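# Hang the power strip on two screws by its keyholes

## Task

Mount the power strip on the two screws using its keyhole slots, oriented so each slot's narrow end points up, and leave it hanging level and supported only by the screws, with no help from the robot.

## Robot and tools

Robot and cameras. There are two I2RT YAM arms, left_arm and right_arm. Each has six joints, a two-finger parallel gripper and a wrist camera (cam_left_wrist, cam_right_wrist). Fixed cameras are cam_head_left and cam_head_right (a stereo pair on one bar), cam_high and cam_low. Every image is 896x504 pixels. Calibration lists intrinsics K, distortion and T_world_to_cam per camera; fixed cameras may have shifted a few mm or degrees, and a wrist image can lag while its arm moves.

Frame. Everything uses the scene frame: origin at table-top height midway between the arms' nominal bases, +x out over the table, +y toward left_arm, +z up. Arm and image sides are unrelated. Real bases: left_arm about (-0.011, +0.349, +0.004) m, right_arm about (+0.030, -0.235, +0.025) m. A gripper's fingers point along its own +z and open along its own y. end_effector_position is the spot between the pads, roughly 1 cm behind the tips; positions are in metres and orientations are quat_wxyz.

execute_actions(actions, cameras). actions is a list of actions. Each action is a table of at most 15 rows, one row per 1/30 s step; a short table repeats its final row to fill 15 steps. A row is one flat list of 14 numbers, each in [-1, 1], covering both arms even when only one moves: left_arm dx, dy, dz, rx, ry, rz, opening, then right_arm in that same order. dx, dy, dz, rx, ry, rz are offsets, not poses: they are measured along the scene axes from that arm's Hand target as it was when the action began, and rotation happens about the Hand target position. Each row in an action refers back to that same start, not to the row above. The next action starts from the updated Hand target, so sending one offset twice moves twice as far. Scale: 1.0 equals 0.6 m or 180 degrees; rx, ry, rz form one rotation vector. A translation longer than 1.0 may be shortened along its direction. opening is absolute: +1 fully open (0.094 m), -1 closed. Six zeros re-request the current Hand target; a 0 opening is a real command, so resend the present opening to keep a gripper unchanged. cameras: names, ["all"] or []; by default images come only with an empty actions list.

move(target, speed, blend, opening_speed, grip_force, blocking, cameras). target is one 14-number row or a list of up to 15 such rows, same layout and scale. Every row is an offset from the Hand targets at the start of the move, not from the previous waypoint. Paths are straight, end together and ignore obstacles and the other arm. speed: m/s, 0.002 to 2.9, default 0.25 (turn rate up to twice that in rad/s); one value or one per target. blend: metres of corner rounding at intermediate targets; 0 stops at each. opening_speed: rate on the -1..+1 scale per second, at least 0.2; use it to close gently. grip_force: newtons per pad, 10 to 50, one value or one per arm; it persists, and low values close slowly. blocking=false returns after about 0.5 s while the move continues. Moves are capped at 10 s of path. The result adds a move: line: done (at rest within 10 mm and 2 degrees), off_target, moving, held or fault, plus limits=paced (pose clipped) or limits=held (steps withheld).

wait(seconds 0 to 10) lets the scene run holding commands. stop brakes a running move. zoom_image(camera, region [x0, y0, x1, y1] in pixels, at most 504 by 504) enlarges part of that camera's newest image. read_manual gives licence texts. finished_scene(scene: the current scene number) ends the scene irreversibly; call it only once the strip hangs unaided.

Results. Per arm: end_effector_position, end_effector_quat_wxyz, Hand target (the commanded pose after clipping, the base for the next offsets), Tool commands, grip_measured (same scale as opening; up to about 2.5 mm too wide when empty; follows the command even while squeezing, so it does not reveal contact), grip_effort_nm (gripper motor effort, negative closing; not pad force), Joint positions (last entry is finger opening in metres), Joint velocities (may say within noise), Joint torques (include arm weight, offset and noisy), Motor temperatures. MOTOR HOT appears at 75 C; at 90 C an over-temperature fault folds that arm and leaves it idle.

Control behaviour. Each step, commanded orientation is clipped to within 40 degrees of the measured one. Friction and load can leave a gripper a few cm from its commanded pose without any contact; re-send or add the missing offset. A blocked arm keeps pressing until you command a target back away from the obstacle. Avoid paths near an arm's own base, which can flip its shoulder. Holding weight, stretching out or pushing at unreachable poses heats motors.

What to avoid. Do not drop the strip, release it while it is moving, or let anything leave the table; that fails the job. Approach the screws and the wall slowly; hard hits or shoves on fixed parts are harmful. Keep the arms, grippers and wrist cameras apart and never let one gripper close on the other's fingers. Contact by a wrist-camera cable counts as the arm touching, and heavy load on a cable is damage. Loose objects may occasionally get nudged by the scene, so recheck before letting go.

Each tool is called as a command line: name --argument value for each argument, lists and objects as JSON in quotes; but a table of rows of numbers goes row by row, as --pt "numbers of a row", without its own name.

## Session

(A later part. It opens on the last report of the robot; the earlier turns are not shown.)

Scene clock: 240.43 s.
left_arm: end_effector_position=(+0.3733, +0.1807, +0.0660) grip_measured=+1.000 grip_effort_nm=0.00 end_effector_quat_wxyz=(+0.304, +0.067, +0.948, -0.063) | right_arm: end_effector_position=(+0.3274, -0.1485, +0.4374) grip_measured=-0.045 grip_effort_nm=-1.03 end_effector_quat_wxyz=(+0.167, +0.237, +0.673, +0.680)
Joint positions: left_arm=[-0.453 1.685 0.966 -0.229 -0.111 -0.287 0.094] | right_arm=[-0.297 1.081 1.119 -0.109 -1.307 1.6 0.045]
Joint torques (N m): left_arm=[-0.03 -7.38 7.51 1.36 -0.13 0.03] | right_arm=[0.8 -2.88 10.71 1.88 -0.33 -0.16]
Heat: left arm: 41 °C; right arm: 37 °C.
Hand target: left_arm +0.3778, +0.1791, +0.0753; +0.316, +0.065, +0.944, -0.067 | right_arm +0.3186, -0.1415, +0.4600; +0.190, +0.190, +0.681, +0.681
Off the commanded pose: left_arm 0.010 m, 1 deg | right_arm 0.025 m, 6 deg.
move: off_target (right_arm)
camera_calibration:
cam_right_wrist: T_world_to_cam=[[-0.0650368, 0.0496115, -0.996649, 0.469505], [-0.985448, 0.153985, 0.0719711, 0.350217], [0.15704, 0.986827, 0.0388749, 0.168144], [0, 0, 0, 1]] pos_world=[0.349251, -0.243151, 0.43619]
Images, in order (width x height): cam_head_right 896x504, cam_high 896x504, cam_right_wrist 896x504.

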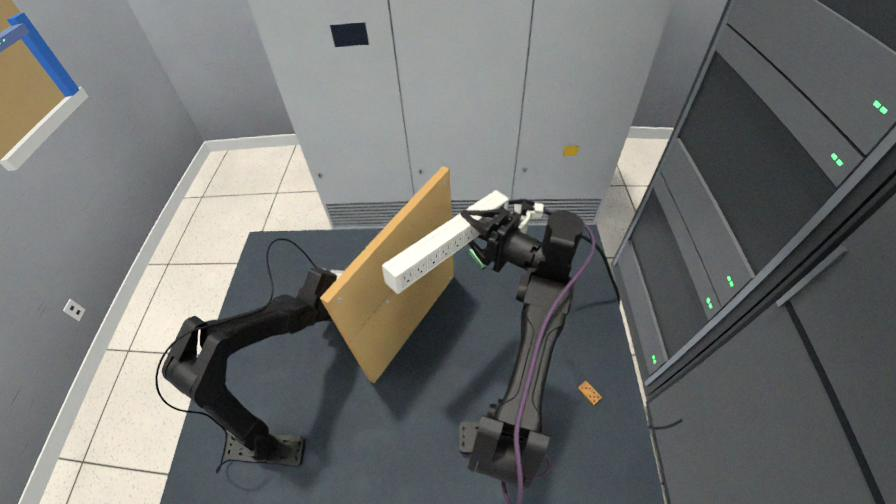

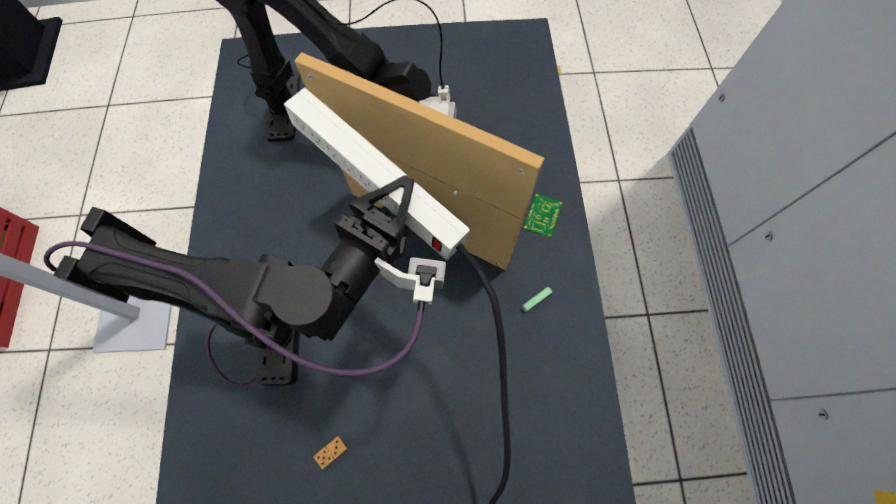

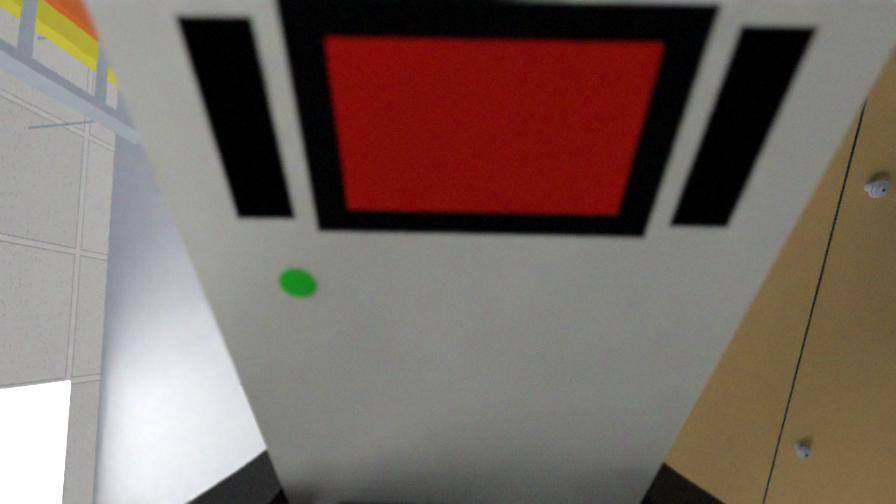

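move --pt "0 0 0 0 0 0 1 0.0307 0.0958 -0.05 -0.0107 -0.0332 0.0727 -0.4" --pt "0 0 0 0 0 0 1 0.0307 0.0958 -0.3107 -0.0107 -0.0332 0.0727 -0.4" --speed '[0.12,0.12]' --blend '[0.02,0]' --cameras '["cam_right_wrist","cam_head_right","cam_head_left","cam_high"]'

Scene clock: 260.37 s.
left_arm: end_effector_position=(+0.3733, +0.1807, +0.0660) grip_measured=+1.000 grip_effort_nm=0.00 end_effector_quat_wxyz=(+0.304, +0.067, +0.948, -0.063) | right_arm: end_effector_position=(+0.3428, -0.0886, +0.2661) grip_measured=-0.045 grip_effort_nm=-1.03 end_effector_quat_wxyz=(+0.137, +0.111, +0.704, +0.688)
Joint positions: left_arm=[-0.453 1.685 0.966 -0.229 -0.111 -0.287 0.094] | right_arm=[-0.074 1.356 0.585 0.706 -1.311 1.467 0.045]
Joint torques (N m): left_arm=[-0.03 -7.38 7.5 1.36 -0.13 0.03] | right_arm=[0.85 -4.63 6 2.21 -0.37 -0.01]
Heat: left arm: 42 °C; right arm: 40 °C.
Hand target: left_arm +0.3778, +0.1791, +0.0753; +0.316, +0.065, +0.944, -0.067 | right_arm +0.3370, -0.0840, +0.2736; +0.150, +0.072, +0.699, +0.696
Off the commanded pose: left_arm 0.010 m, 1 deg | right_arm 0.011 m, 5 deg.
move: off_target (right_arm)
camera_calibration:
cam_right_wrist: T_world_to_cam=[[0.0562864, -0.012701, -0.998334, 0.250111], [-0.995728, -0.0740178, -0.0551979, 0.385656], [-0.0731934, 0.997176, -0.016813, 0.207887], [0, 0, 0, 1]] pos_world=[0.385147, -0.175578, 0.274477]
Images, in order (width x height): cam_head_left 896x504, cam_head_right 896x504, cam_high 896x504, cam_right_wrist 896x504.

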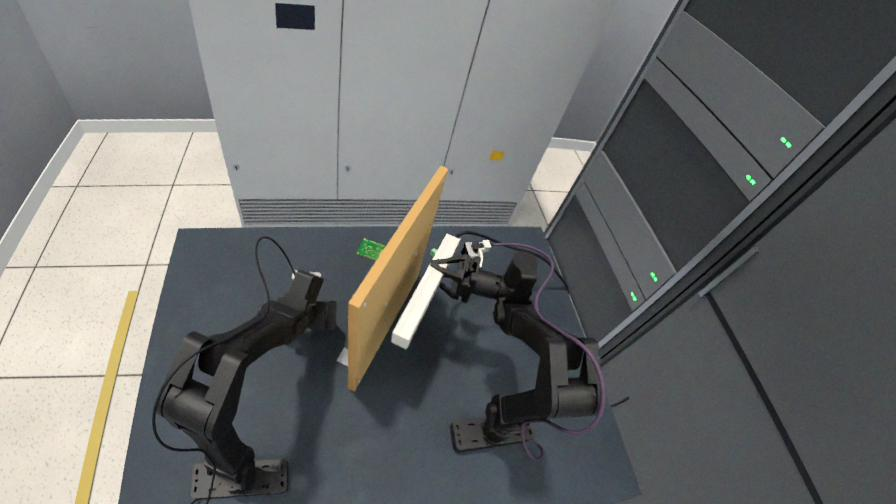

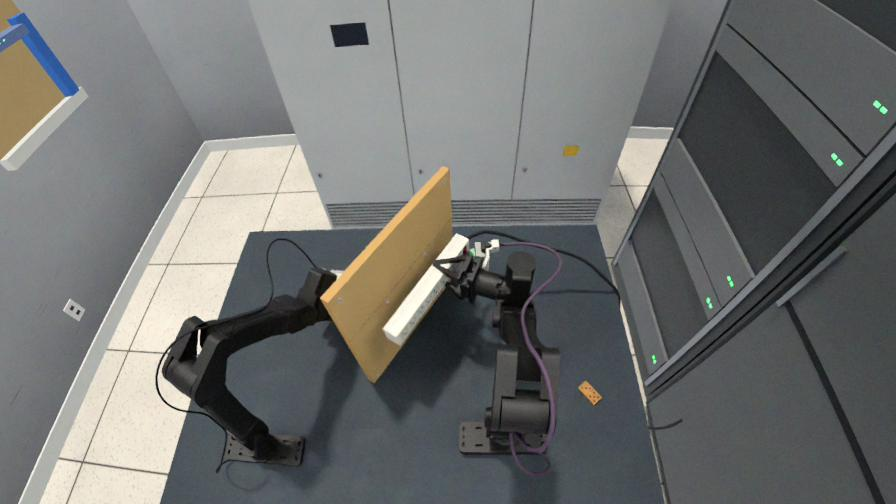

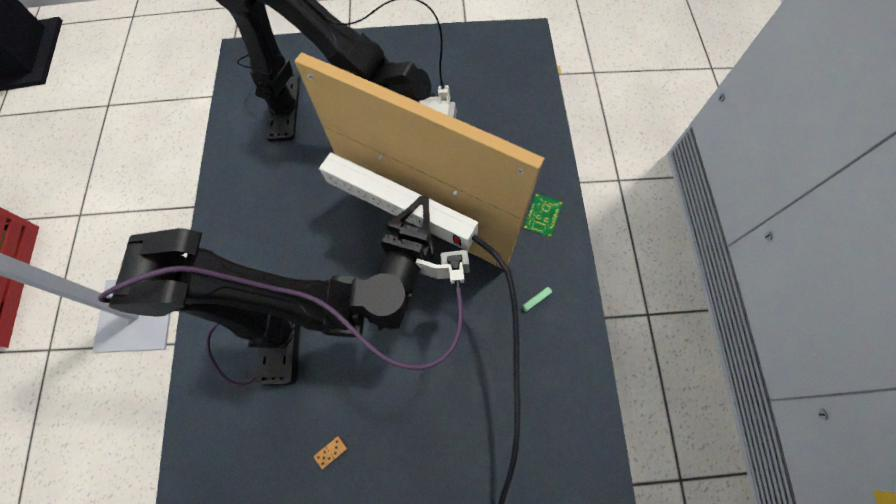

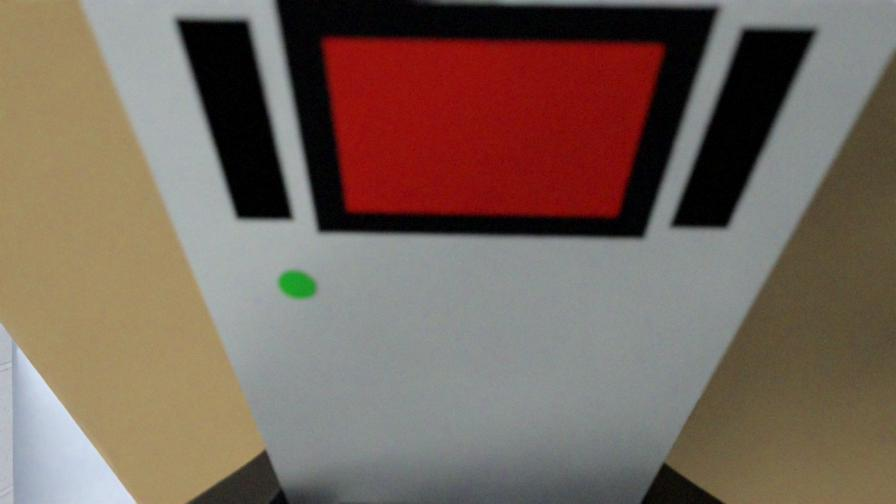

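zoom_image --camera "cam_high" --region '[300, 120, 510, 270]'

zoom_image --camera "cam_head_left" --region '[340, 160, 500, 400]'

zoom_image --camera "cam_head_right" --region '[310, 160, 510, 390]'

zoom_image --camera "cam_high" --region '[440, 210, 640, 504]'

Scaled by 2.400 from the camera's 896x504 image, which has a finer 1280x720 frame.

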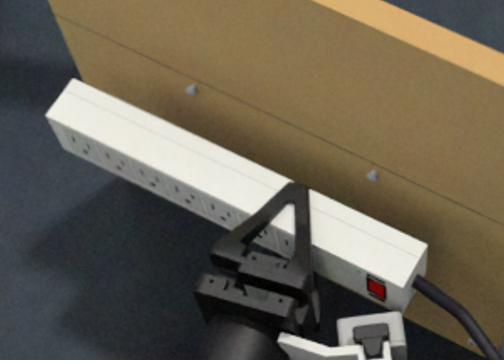

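Scaled by 2.100 from the camera's 896x504 image, which has a finer 1280x720 frame.

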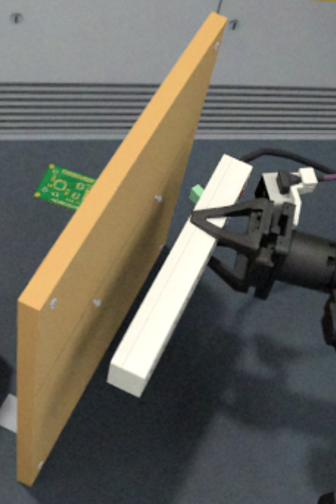

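Scaled by 2.191 from the camera's 896x504 image, which has a finer 1280x720 frame.

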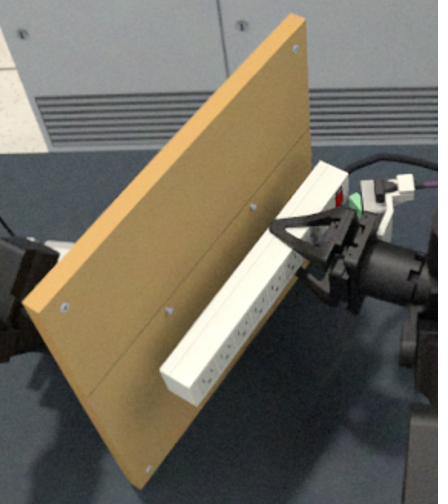

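Scaled by 1.714 from the camera's 896x504 image, which has a finer 1280x720 frame.

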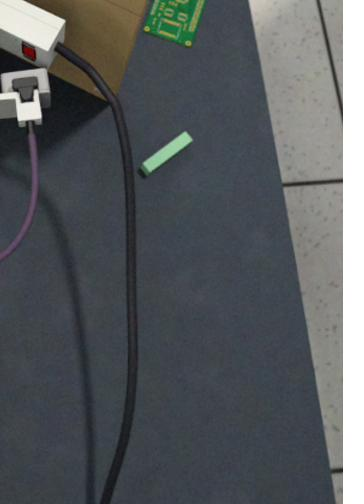

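zoom_image --camera "cam_high" --region '[310, 140, 400, 200]'

zoom_image --camera "cam_high" --region '[420, 180, 510, 260]'

Scaled by 5.600 from the camera's 896x504 image, which has a finer 1280x720 frame.

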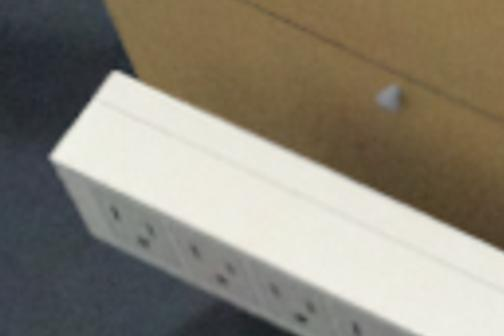

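Scaled by 5.600 from the camera's 896x504 image, which has a finer 1280x720 frame.

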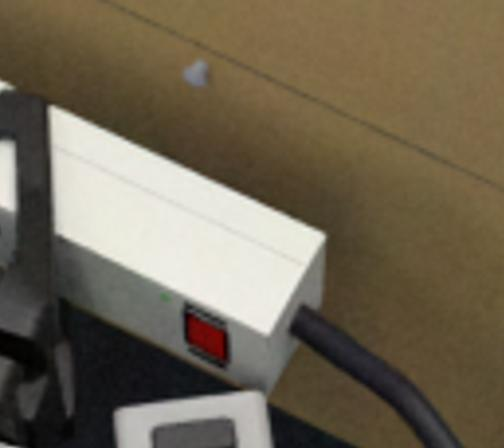

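zoom_image --camera "cam_head_right" --region '[370, 280, 440, 350]'

zoom_image --camera "cam_head_right" --region '[410, 220, 480, 290]'

zoom_image --camera "cam_head_left" --region '[350, 280, 420, 350]'

zoom_image --camera "cam_head_left" --region '[400, 220, 470, 290]'

Scaled by 7.200 from the camera's 896x504 image, which has a finer 1280x720 frame.

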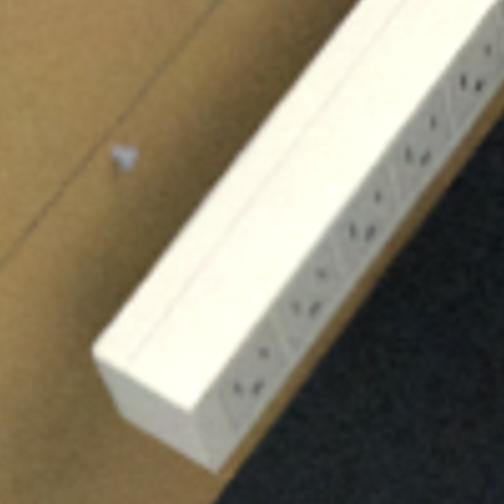

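Scaled by 7.200 from the camera's 896x504 image, which has a finer 1280x720 frame.

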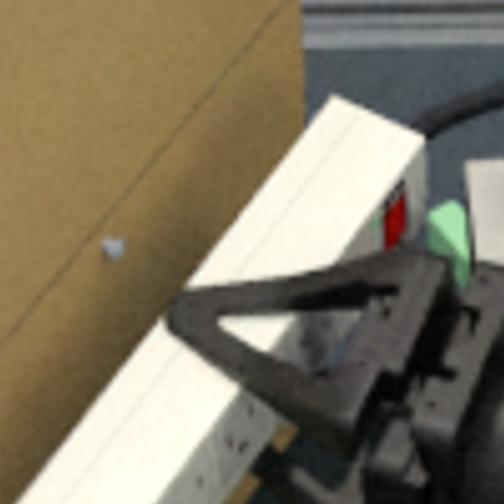

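Scaled by 7.200 from the camera's 896x504 image, which has a finer 1280x720 frame.

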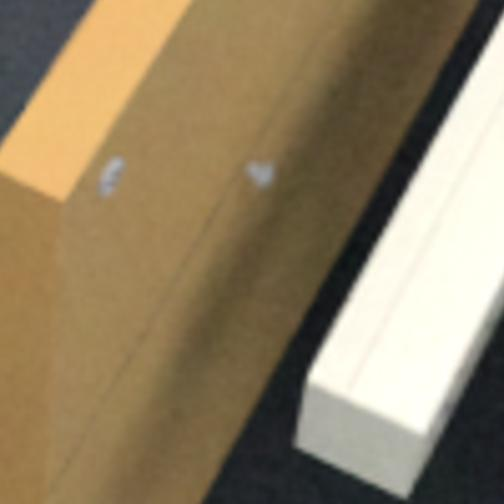

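Scaled by 7.200 from the camera's 896x504 image, which has a finer 1280x720 frame.

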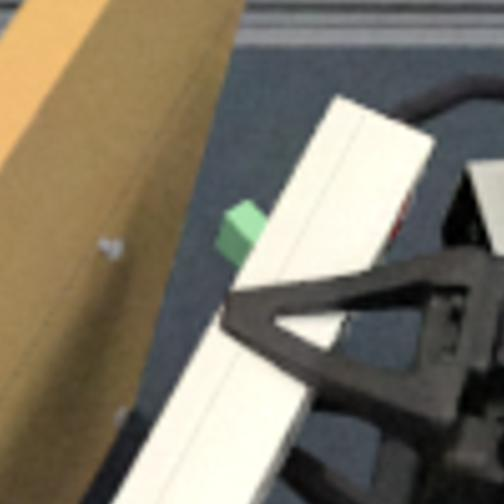

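move --target '[0,0,0,0,0,0,1, 0.0217,0.0355,-0.01,0.00476,0.00816,0.0028,-0.4]' --speed 0.06 --cameras '["cam_right_wrist","cam_head_right","cam_head_left","cam_high"]'

zoom_image --camera "cam_high" --region '[320, 130, 410, 190]'

zoom_image --camera "cam_high" --region '[430, 170, 520, 230]'

zoom_image --camera "cam_head_right" --region '[360, 270, 430, 340]'

zoom_image --camera "cam_head_right" --region '[410, 210, 480, 280]'

zoom_image --camera "cam_head_left" --region '[350, 280, 420, 350]'

zoom_image --camera "cam_head_left" --region '[390, 210, 460, 280]'

Scene clock: 279.67 s.
left_arm: end_effector_position=(+0.3733, +0.1807, +0.0660) grip_measured=+1.000 grip_effort_nm=0.00 end_effector_quat_wxyz=(+0.304, +0.067, +0.948, -0.063) | right_arm: end_effector_position=(+0.3535, -0.0692, +0.2532) grip_measured=-0.045 grip_effort_nm=-1.03 end_effector_quat_wxyz=(+0.116, +0.128, +0.701, +0.692)
Joint positions: left_arm=[-0.453 1.685 0.966 -0.229 -0.111 -0.287 0.094] | right_arm=[0.003 1.442 0.585 0.81 -1.24 1.541 0.045]
Joint torques (N m): left_arm=[-0.03 -7.36 7.5 1.36 -0.13 0.04] | right_arm=[1.46 -4.77 7.16 2.37 -0.28 -0.08]
Heat: left arm: 42 °C; right arm: 37 °C.
Hand target: left_arm +0.3778, +0.1791, +0.0753; +0.316, +0.065, +0.944, -0.067 | right_arm +0.3501, -0.0627, +0.2675; +0.137, +0.080, +0.696, +0.701
Off the commanded pose: left_arm 0.010 m, 1 deg | right_arm 0.016 m, 6 deg.
move: off_target (right_arm)
camera_calibration:
cam_right_wrist: T_world_to_cam=[[0.00382224, 0.00795919, -0.999961, 0.257326], [-0.99694, -0.0780482, -0.00443192, 0.384335], [-0.0780805, 0.996918, 0.00763651, 0.184665], [0, 0, 0, 1]] pos_world=[0.396594, -0.156148, 0.25761]
Images, in order (width x height): cam_head_left 896x504, cam_head_right 896x504, cam_high 896x504, cam_right_wrist 896x504.

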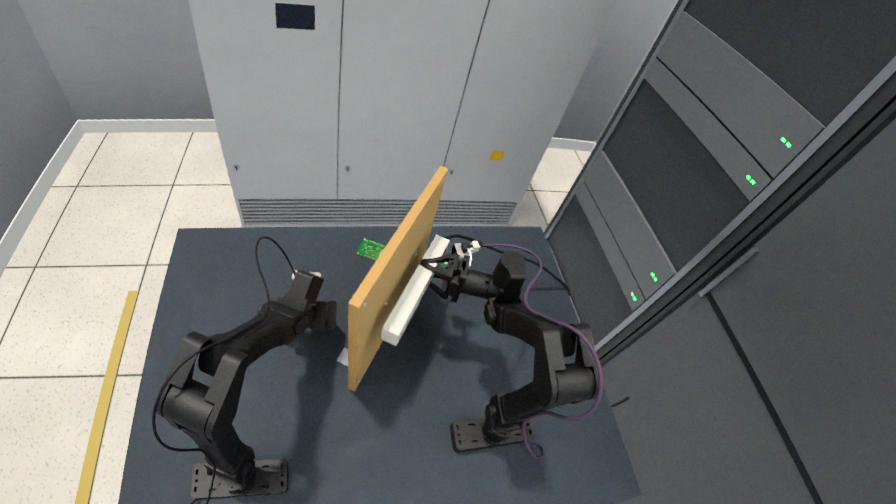

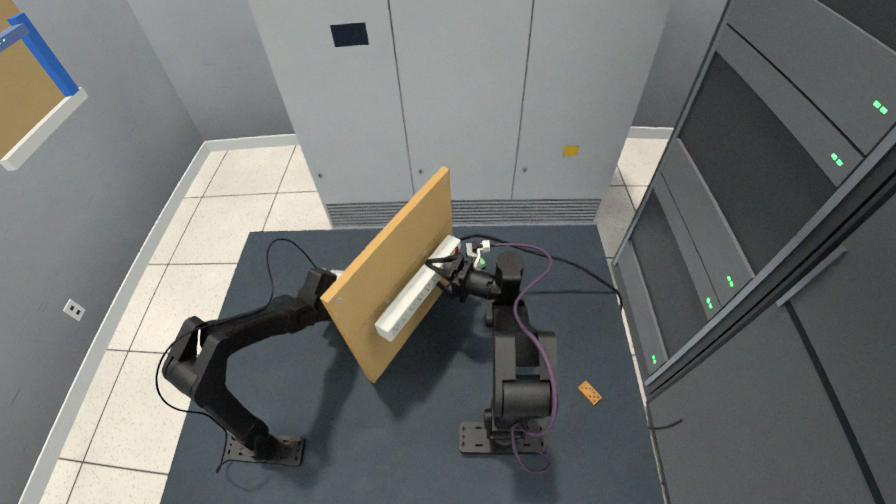

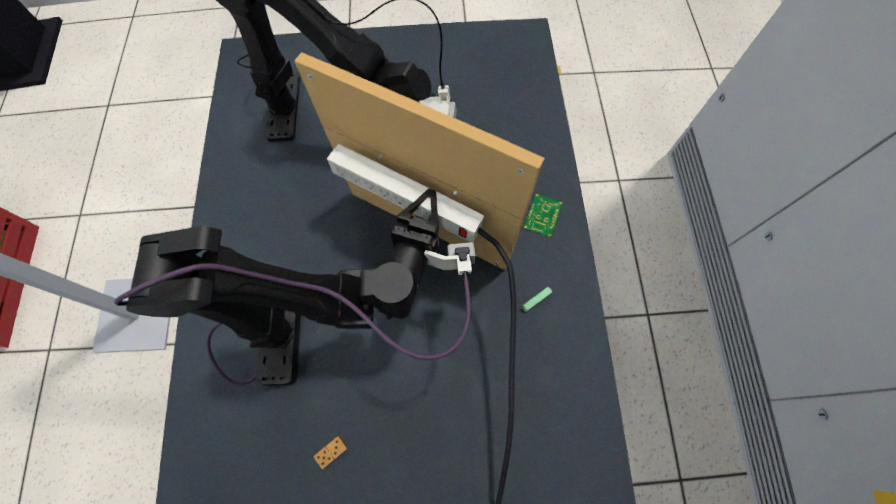

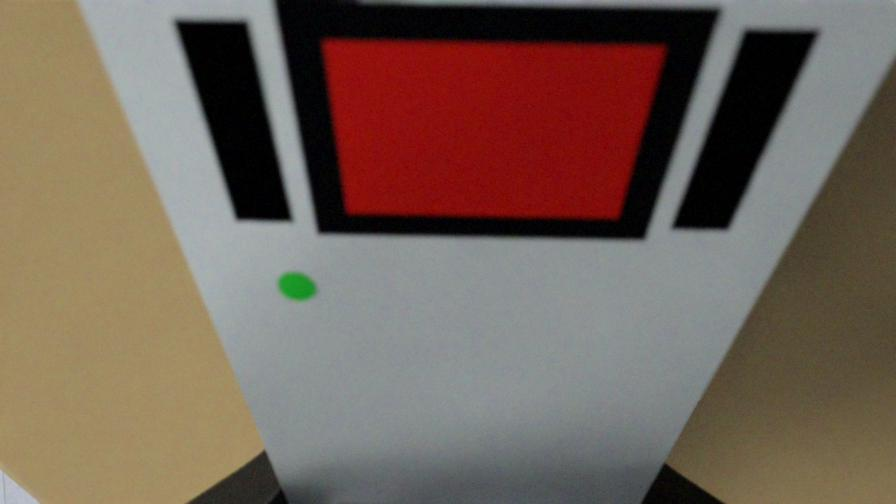

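Scaled by 5.600 from the camera's 896x504 image, which has a finer 1280x720 frame.

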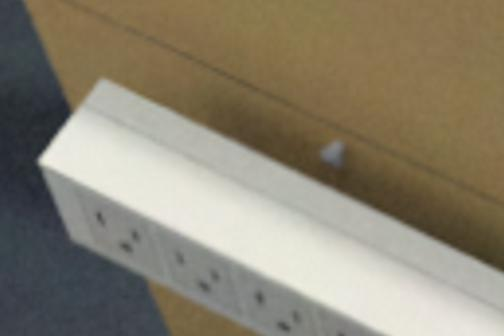

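Scaled by 5.600 from the camera's 896x504 image, which has a finer 1280x720 frame.

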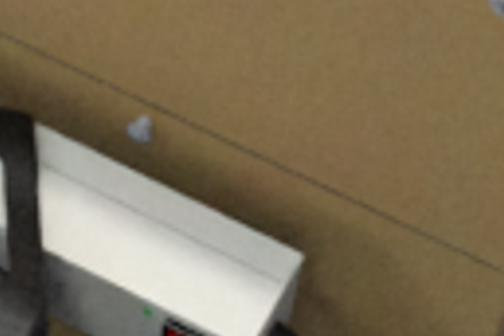

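Scaled by 7.200 from the camera's 896x504 image, which has a finer 1280x720 frame.

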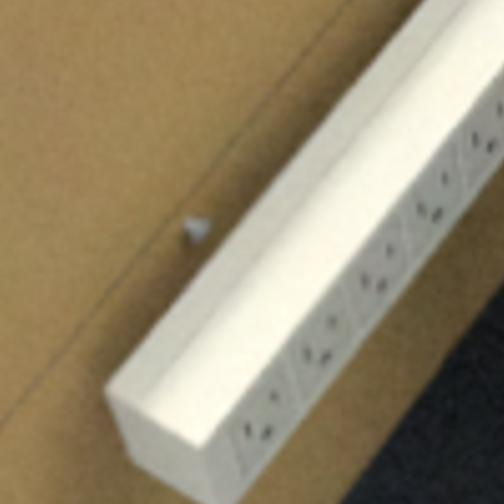

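Scaled by 7.200 from the camera's 896x504 image, which has a finer 1280x720 frame.

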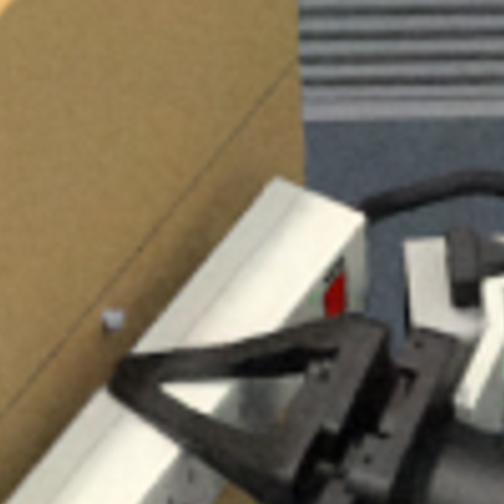

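Scaled by 7.200 from the camera's 896x504 image, which has a finer 1280x720 frame.

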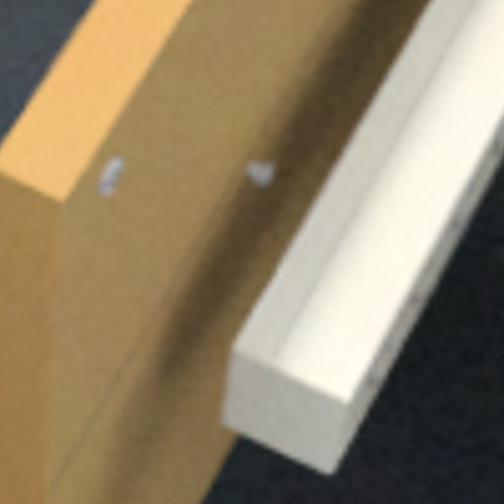

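Scaled by 7.200 from the camera's 896x504 image, which has a finer 1280x720 frame.

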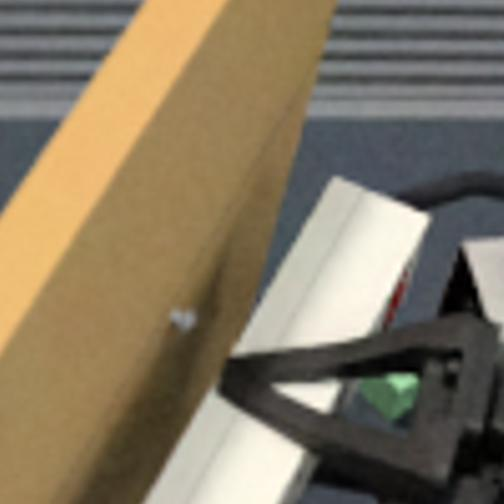

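move --target '[0,0,0,0,0,0,1, 0.0127,0.0183,0.012,-0.0042,-0.0072,0.0028,-0.4]' --speed 0.05 --cameras '[]'

Scene clock: 297.20 s.
left_arm: end_effector_position=(+0.3733, +0.1807, +0.0660) grip_measured=+1.000 grip_effort_nm=0.00 end_effector_quat_wxyz=(+0.304, +0.067, +0.948, -0.063) | right_arm: end_effector_position=(+0.3600, -0.0621, +0.2505) grip_measured=-0.045 grip_effort_nm=-1.03 end_effector_quat_wxyz=(+0.119, +0.133, +0.702, +0.689)
Joint positions: left_arm=[-0.453 1.685 0.966 -0.229 -0.111 -0.287 0.094] | right_arm=[0.033 1.463 0.6 0.801 -1.199 1.53 0.045]
Joint torques (N m): left_arm=[-0.02 -7.36 7.49 1.36 -0.13 0.04] | right_arm=[2.11 -5.52 10.25 2.13 -0.41 -0.29]
Heat: left arm: 42 °C; right arm: 39 °C.
Hand target: left_arm +0.3778, +0.1791, +0.0753; +0.316, +0.065, +0.944, -0.067 | right_arm +0.3577, -0.0517, +0.2748; +0.142, +0.068, +0.699, +0.697
Off the commanded pose: left_arm 0.010 m, 1 deg | right_arm 0.026 m, 8 deg.
move: off_target (right_arm)
No camera images: "cameras" was empty.

wait --seconds 0.1 --cameras '["all"]'

zoom_image --camera "cam_high" --region '[320, 120, 530, 270]'

zoom_image --camera "cam_head_right" --region '[350, 210, 630, 370]'

Scene clock: 297.93 s.
left_arm: end_effector_position=(+0.3733, +0.1807, +0.0660) grip_measured=+1.000 grip_effort_nm=0.00 end_effector_quat_wxyz=(+0.304, +0.067, +0.948, -0.063) | right_arm: end_effector_position=(+0.3601, -0.0621, +0.2504) grip_measured=-0.045 grip_effort_nm=-1.03 end_effector_quat_wxyz=(+0.119, +0.133, +0.702, +0.689)
Joint positions: left_arm=[-0.453 1.685 0.966 -0.229 -0.111 -0.287 0.094] | right_arm=[0.033 1.463 0.6 0.801 -1.198 1.53 0.045]
Joint torques (N m): left_arm=[-0.03 -7.38 7.5 1.36 -0.13 0.04] | right_arm=[2.07 -5.55 10.1 2.16 -0.38 -0.27]
Heat: left arm: 42 °C; right arm: 39 °C.
Hand target: left_arm +0.3778, +0.1791, +0.0753; +0.316, +0.065, +0.944, -0.067 | right_arm +0.3577, -0.0517, +0.2748; +0.142, +0.068, +0.699, +0.697
Tool commands: left_gripper/opening=+1.0 right_gripper/opening=-0.4
Off the commanded pose: left_arm 0.010 m, 1 deg | right_arm 0.027 m, 8 deg.
wait: 0.10 s; at rest from the start
camera_calibration:
cam_right_wrist: T_world_to_cam=[[0.000111192, 0.00175121, -0.999998, 0.255433], [-0.997809, -0.0661548, -0.0002268, 0.391396], [-0.0661551, 0.997808, 0.00174002, 0.175332], [0, 0, 0, 1]] pos_world=[0.40211, -0.149502, 0.255216]

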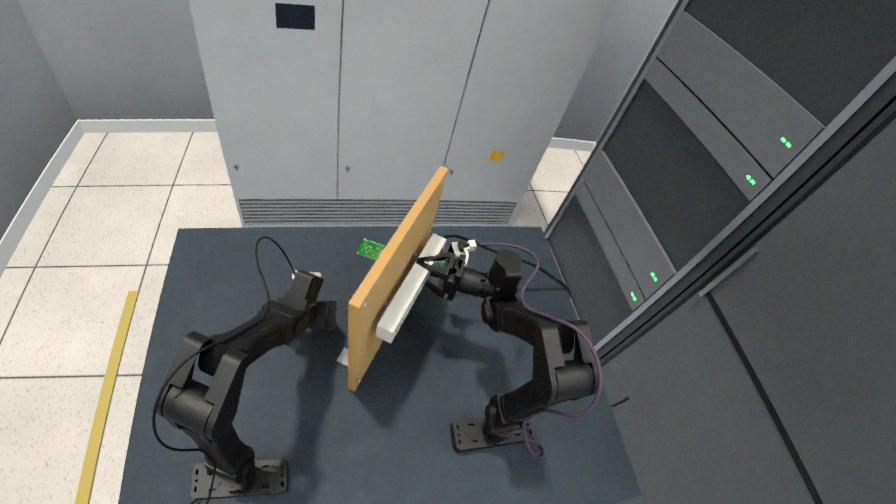

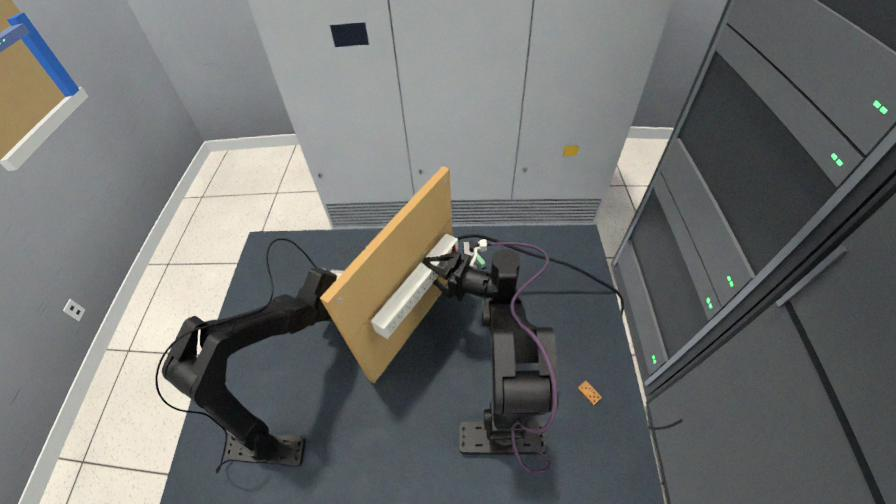

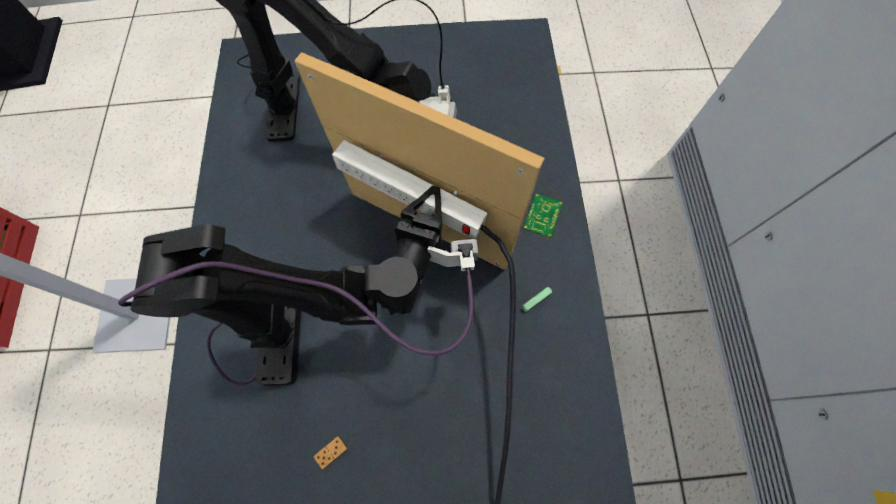

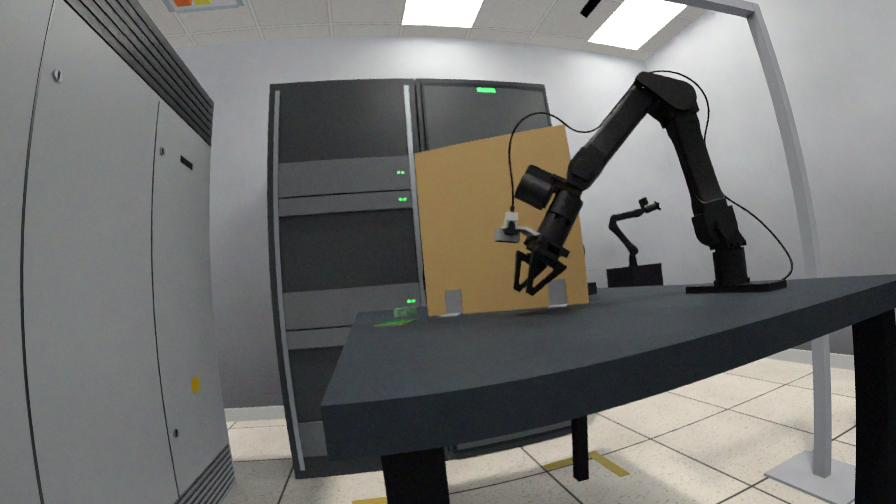

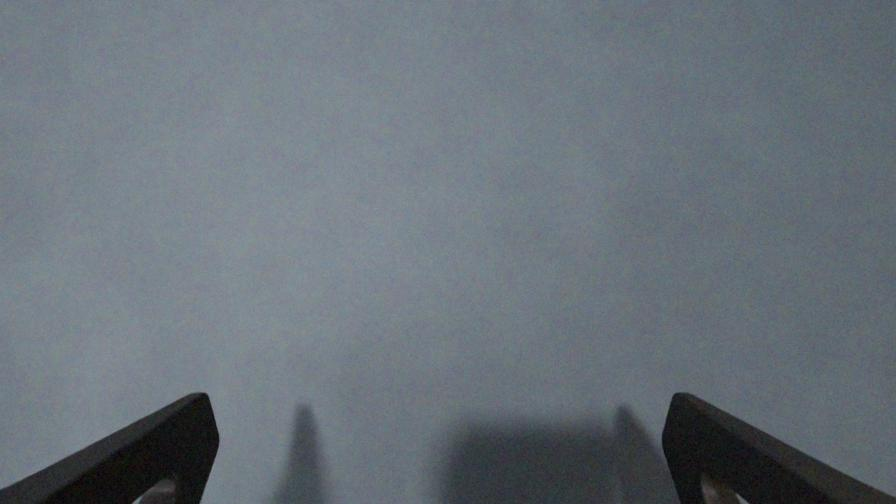

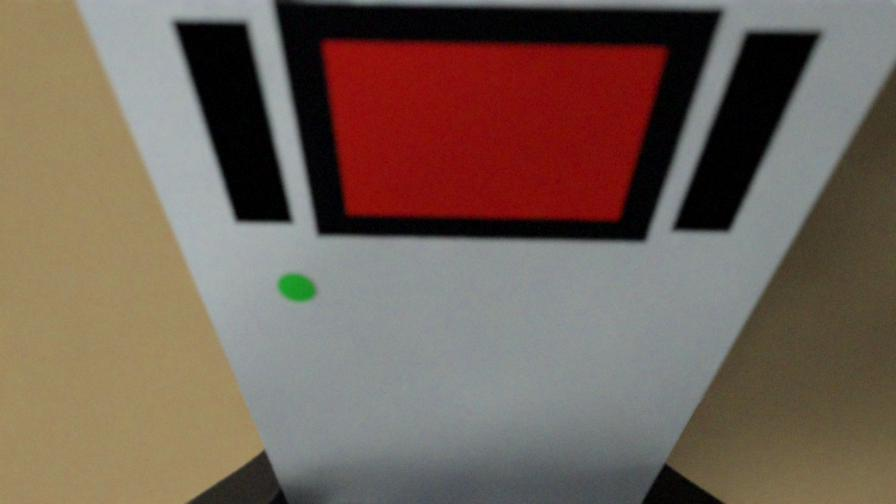

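Scaled by 2.400 from the camera's 896x504 image, which has a finer 1280x720 frame.

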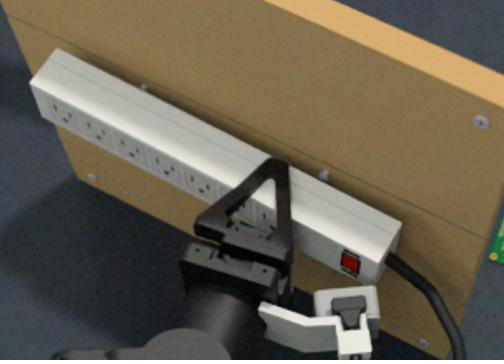

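Scaled by 1.800 from the camera's 896x504 image, which has a finer 1280x720 frame.

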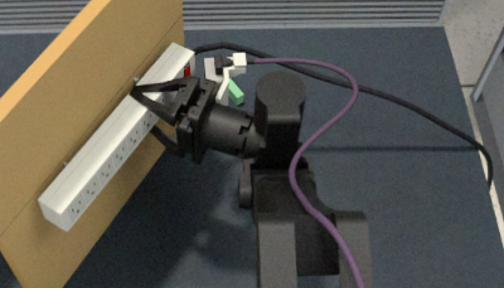

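move --target '[0,0,0,0,0,0,1, -0.0042,-0.003,0.018,-0.0042,-0.0072,0.0065,-0.4]' --speed 0.05 --cameras '[]'

Scene clock: 304.37 s.
left_arm: end_effector_position=(+0.3733, +0.1807, +0.0660) grip_measured=+1.000 grip_effort_nm=0.00 end_effector_quat_wxyz=(+0.304, +0.067, +0.948, -0.063) | right_arm: end_effector_position=(+0.3632, -0.0617, +0.2502) grip_measured=-0.045 grip_effort_nm=-1.03 end_effector_quat_wxyz=(+0.114, +0.134, +0.709, +0.683)
Joint positions: left_arm=[-0.453 1.685 0.966 -0.229 -0.111 -0.287 0.094] | right_arm=[0.033 1.463 0.632 0.718 -1.203 1.487 0.045]
Joint torques (N m): left_arm=[-0.03 -7.38 7.5 1.36 -0.13 0.04] | right_arm=[1.29 -8.1 10.47 2.11 -0.67 -0.28]
Heat: left arm: 42 °C; right arm: 38 °C.
Hand target: left_arm +0.3778, +0.1791, +0.0753; +0.316, +0.065, +0.944, -0.067 | right_arm +0.3552, -0.0535, +0.2856; +0.144, +0.052, +0.703, +0.695
Off the commanded pose: left_arm 0.010 m, 1 deg | right_arm 0.037 m, 10 deg.
move: off_target (right_arm)
No camera images: "cameras" was empty.

move --target '[0,0,0,0,0,0,1, -0.0595,-0.1025,-0.0093,0,0,0,-0.4]' --speed 0.1 --cameras '["cam_high"]'

Scene clock: 312.87 s.
left_arm: end_effector_position=(+0.3733, +0.1807, +0.0660) grip_measured=+1.000 grip_effort_nm=0.00 end_effector_quat_wxyz=(+0.304, +0.067, +0.948, -0.063) | right_arm: end_effector_position=(+0.3283, -0.1165, +0.2692) grip_measured=-0.045 grip_effort_nm=-1.03 end_effector_quat_wxyz=(+0.125, +0.087, +0.703, +0.694)
Joint positions: left_arm=[-0.453 1.685 0.966 -0.229 -0.111 -0.287 0.094] | right_arm=[-0.199 1.351 0.583 0.71 -1.49 1.459 0.045]
Joint torques (N m): left_arm=[-0.03 -7.38 7.49 1.36 -0.13 0.03] | right_arm=[-0.2 -7.36 5.57 1.8 -0.33 -0.07]
Heat: left arm: 42 °C; right arm: 39 °C.
Hand target: left_arm +0.3778, +0.1791, +0.0753; +0.316, +0.065, +0.944, -0.067 | right_arm +0.3194, -0.1149, +0.2800; +0.144, +0.052, +0.703, +0.695
Off the commanded pose: left_arm 0.010 m, 1 deg | right_arm 0.014 m, 5 deg.
move: off_target (right_arm)
Images, in order (width x height): cam_high 896x504.

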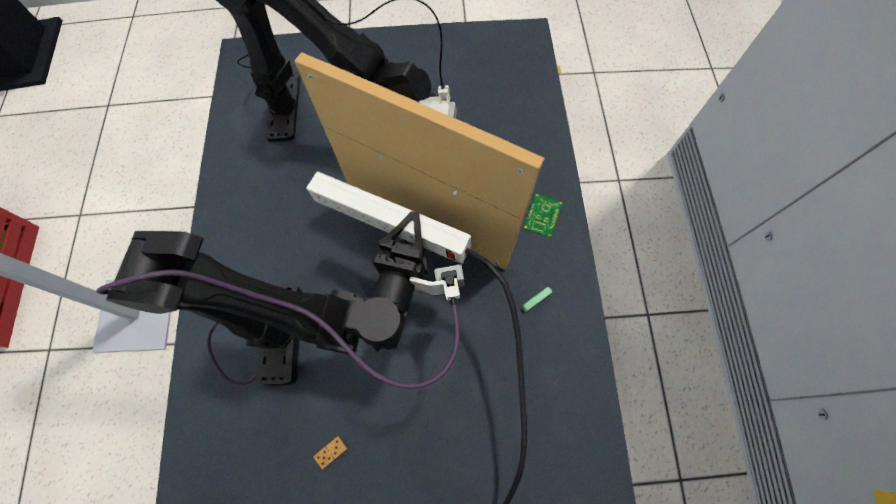

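move --target '[0,0,0,0,0,0,1, 0.0563,0.0955,-0.007,0.0095,0.0065,-0.0064,-0.4]' --speed 0.08 --cameras '["cam_right_wrist"]'

Scene clock: 318.87 s.
left_arm: end_effector_position=(+0.3733, +0.1807, +0.0660) grip_measured=+1.000 grip_effort_nm=0.00 end_effector_quat_wxyz=(+0.304, +0.067, +0.948, -0.063) | right_arm: end_effector_position=(+0.3551, -0.0665, +0.2515) grip_measured=-0.045 grip_effort_nm=-1.03 end_effector_quat_wxyz=(+0.114, +0.134, +0.700, +0.692)
Joint positions: left_arm=[-0.453 1.685 0.966 -0.229 -0.111 -0.287 0.094] | right_arm=[0.014 1.449 0.583 0.818 -1.223 1.551 0.045]
Joint torques (N m): left_arm=[-0.03 -7.38 7.5 1.37 -0.13 0.03] | right_arm=[1.92 -4.9 9.43 2.42 -0.38 -0.16]
Heat: left arm: 42 °C; right arm: 38 °C.
Hand target: left_arm +0.3778, +0.1791, +0.0753; +0.316, +0.065, +0.944, -0.067 | right_arm +0.3532, -0.0577, +0.2758; +0.143, +0.068, +0.693, +0.703
Off the commanded pose: left_arm 0.010 m, 1 deg | right_arm 0.026 m, 8 deg.
move: off_target (right_arm)
camera_calibration:
cam_right_wrist: T_world_to_cam=[[-0.00665505, 0.010692, -0.999921, 0.259404], [-0.997374, -0.0721888, 0.0058662, 0.383988], [-0.0721204, 0.997334, 0.0111443, 0.179166], [0, 0, 0, 1]] pos_world=[0.397627, -0.153742, 0.255135]
Images, in order (width x height): cam_right_wrist 896x504.

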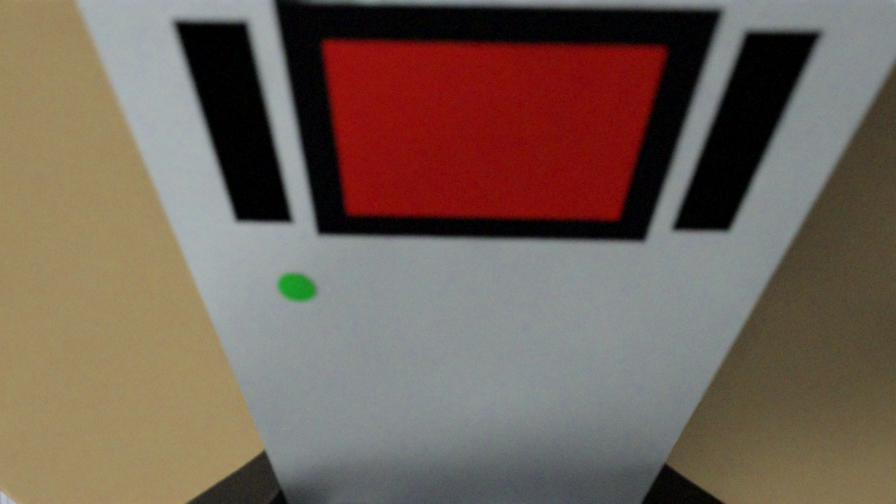

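move --target '[0,0,0,0,0,0,1, 0.001,-0.0007,0.02,0,-0.0111,0.0056,-0.4]' --speed 0.05 --cameras '[]'

Scene clock: 325.73 s.
left_arm: end_effector_position=(+0.3733, +0.1807, +0.0660) grip_measured=+1.000 grip_effort_nm=0.00 end_effector_quat_wxyz=(+0.304, +0.067, +0.948, -0.063) | right_arm: end_effector_position=(+0.3585, -0.0665, +0.2598) grip_measured=-0.045 grip_effort_nm=-1.03 end_effector_quat_wxyz=(+0.121, +0.126, +0.699, +0.694)
Joint positions: left_arm=[-0.453 1.685 0.966 -0.229 -0.111 -0.287 0.094] | right_arm=[0.014 1.449 0.608 0.818 -1.225 1.555 0.045]
Joint torques (N m): left_arm=[-0.02 -7.36 7.49 1.36 -0.13 0.03] | right_arm=[1.37 -5.45 10.04 2.42 -0.56 -0.16]
Heat: left arm: 42 °C; right arm: 38 °C.
Hand target: left_arm +0.3778, +0.1791, +0.0753; +0.316, +0.065, +0.944, -0.067 | right_arm +0.3538, -0.0581, +0.2879; +0.149, +0.050, +0.691, +0.706
Off the commanded pose: left_arm 0.010 m, 1 deg | right_arm 0.030 m, 9 deg.
move: off_target (right_arm)
No camera images: "cameras" was empty.

move --target '[0,0,0,0,0,0,1, 0,0.0115,-0.0077,0,-0.0016,0.0067,-0.4]' --speed 0.05 --cameras '[]'

Scene clock: 329.53 s.
left_arm: end_effector_position=(+0.3733, +0.1807, +0.0660) grip_measured=+1.000 grip_effort_nm=0.00 end_effector_quat_wxyz=(+0.304, +0.067, +0.948, -0.063) | right_arm: end_effector_position=(+0.3589, -0.0618, +0.2545) grip_measured=-0.045 grip_effort_nm=-1.03 end_effector_quat_wxyz=(+0.115, +0.121, +0.700, +0.694)
Joint positions: left_arm=[-0.453 1.685 0.966 -0.229 -0.111 -0.287 0.094] | right_arm=[0.028 1.476 0.608 0.842 -1.227 1.553 0.045]
Joint torques (N m): left_arm=[-0.02 -7.38 7.51 1.36 -0.13 0.04] | right_arm=[1.77 -5.67 10.17 2.42 -0.57 -0.19]
Heat: left arm: 42 °C; right arm: 39 °C.
Hand target: left_arm +0.3778, +0.1791, +0.0753; +0.316, +0.065, +0.944, -0.067 | right_arm +0.3538, -0.0512, +0.2832; +0.143, +0.040, +0.691, +0.707
Off the commanded pose: left_arm 0.010 m, 1 deg | right_arm 0.031 m, 10 deg.
move: off_target (right_arm)
No camera images: "cameras" was empty.


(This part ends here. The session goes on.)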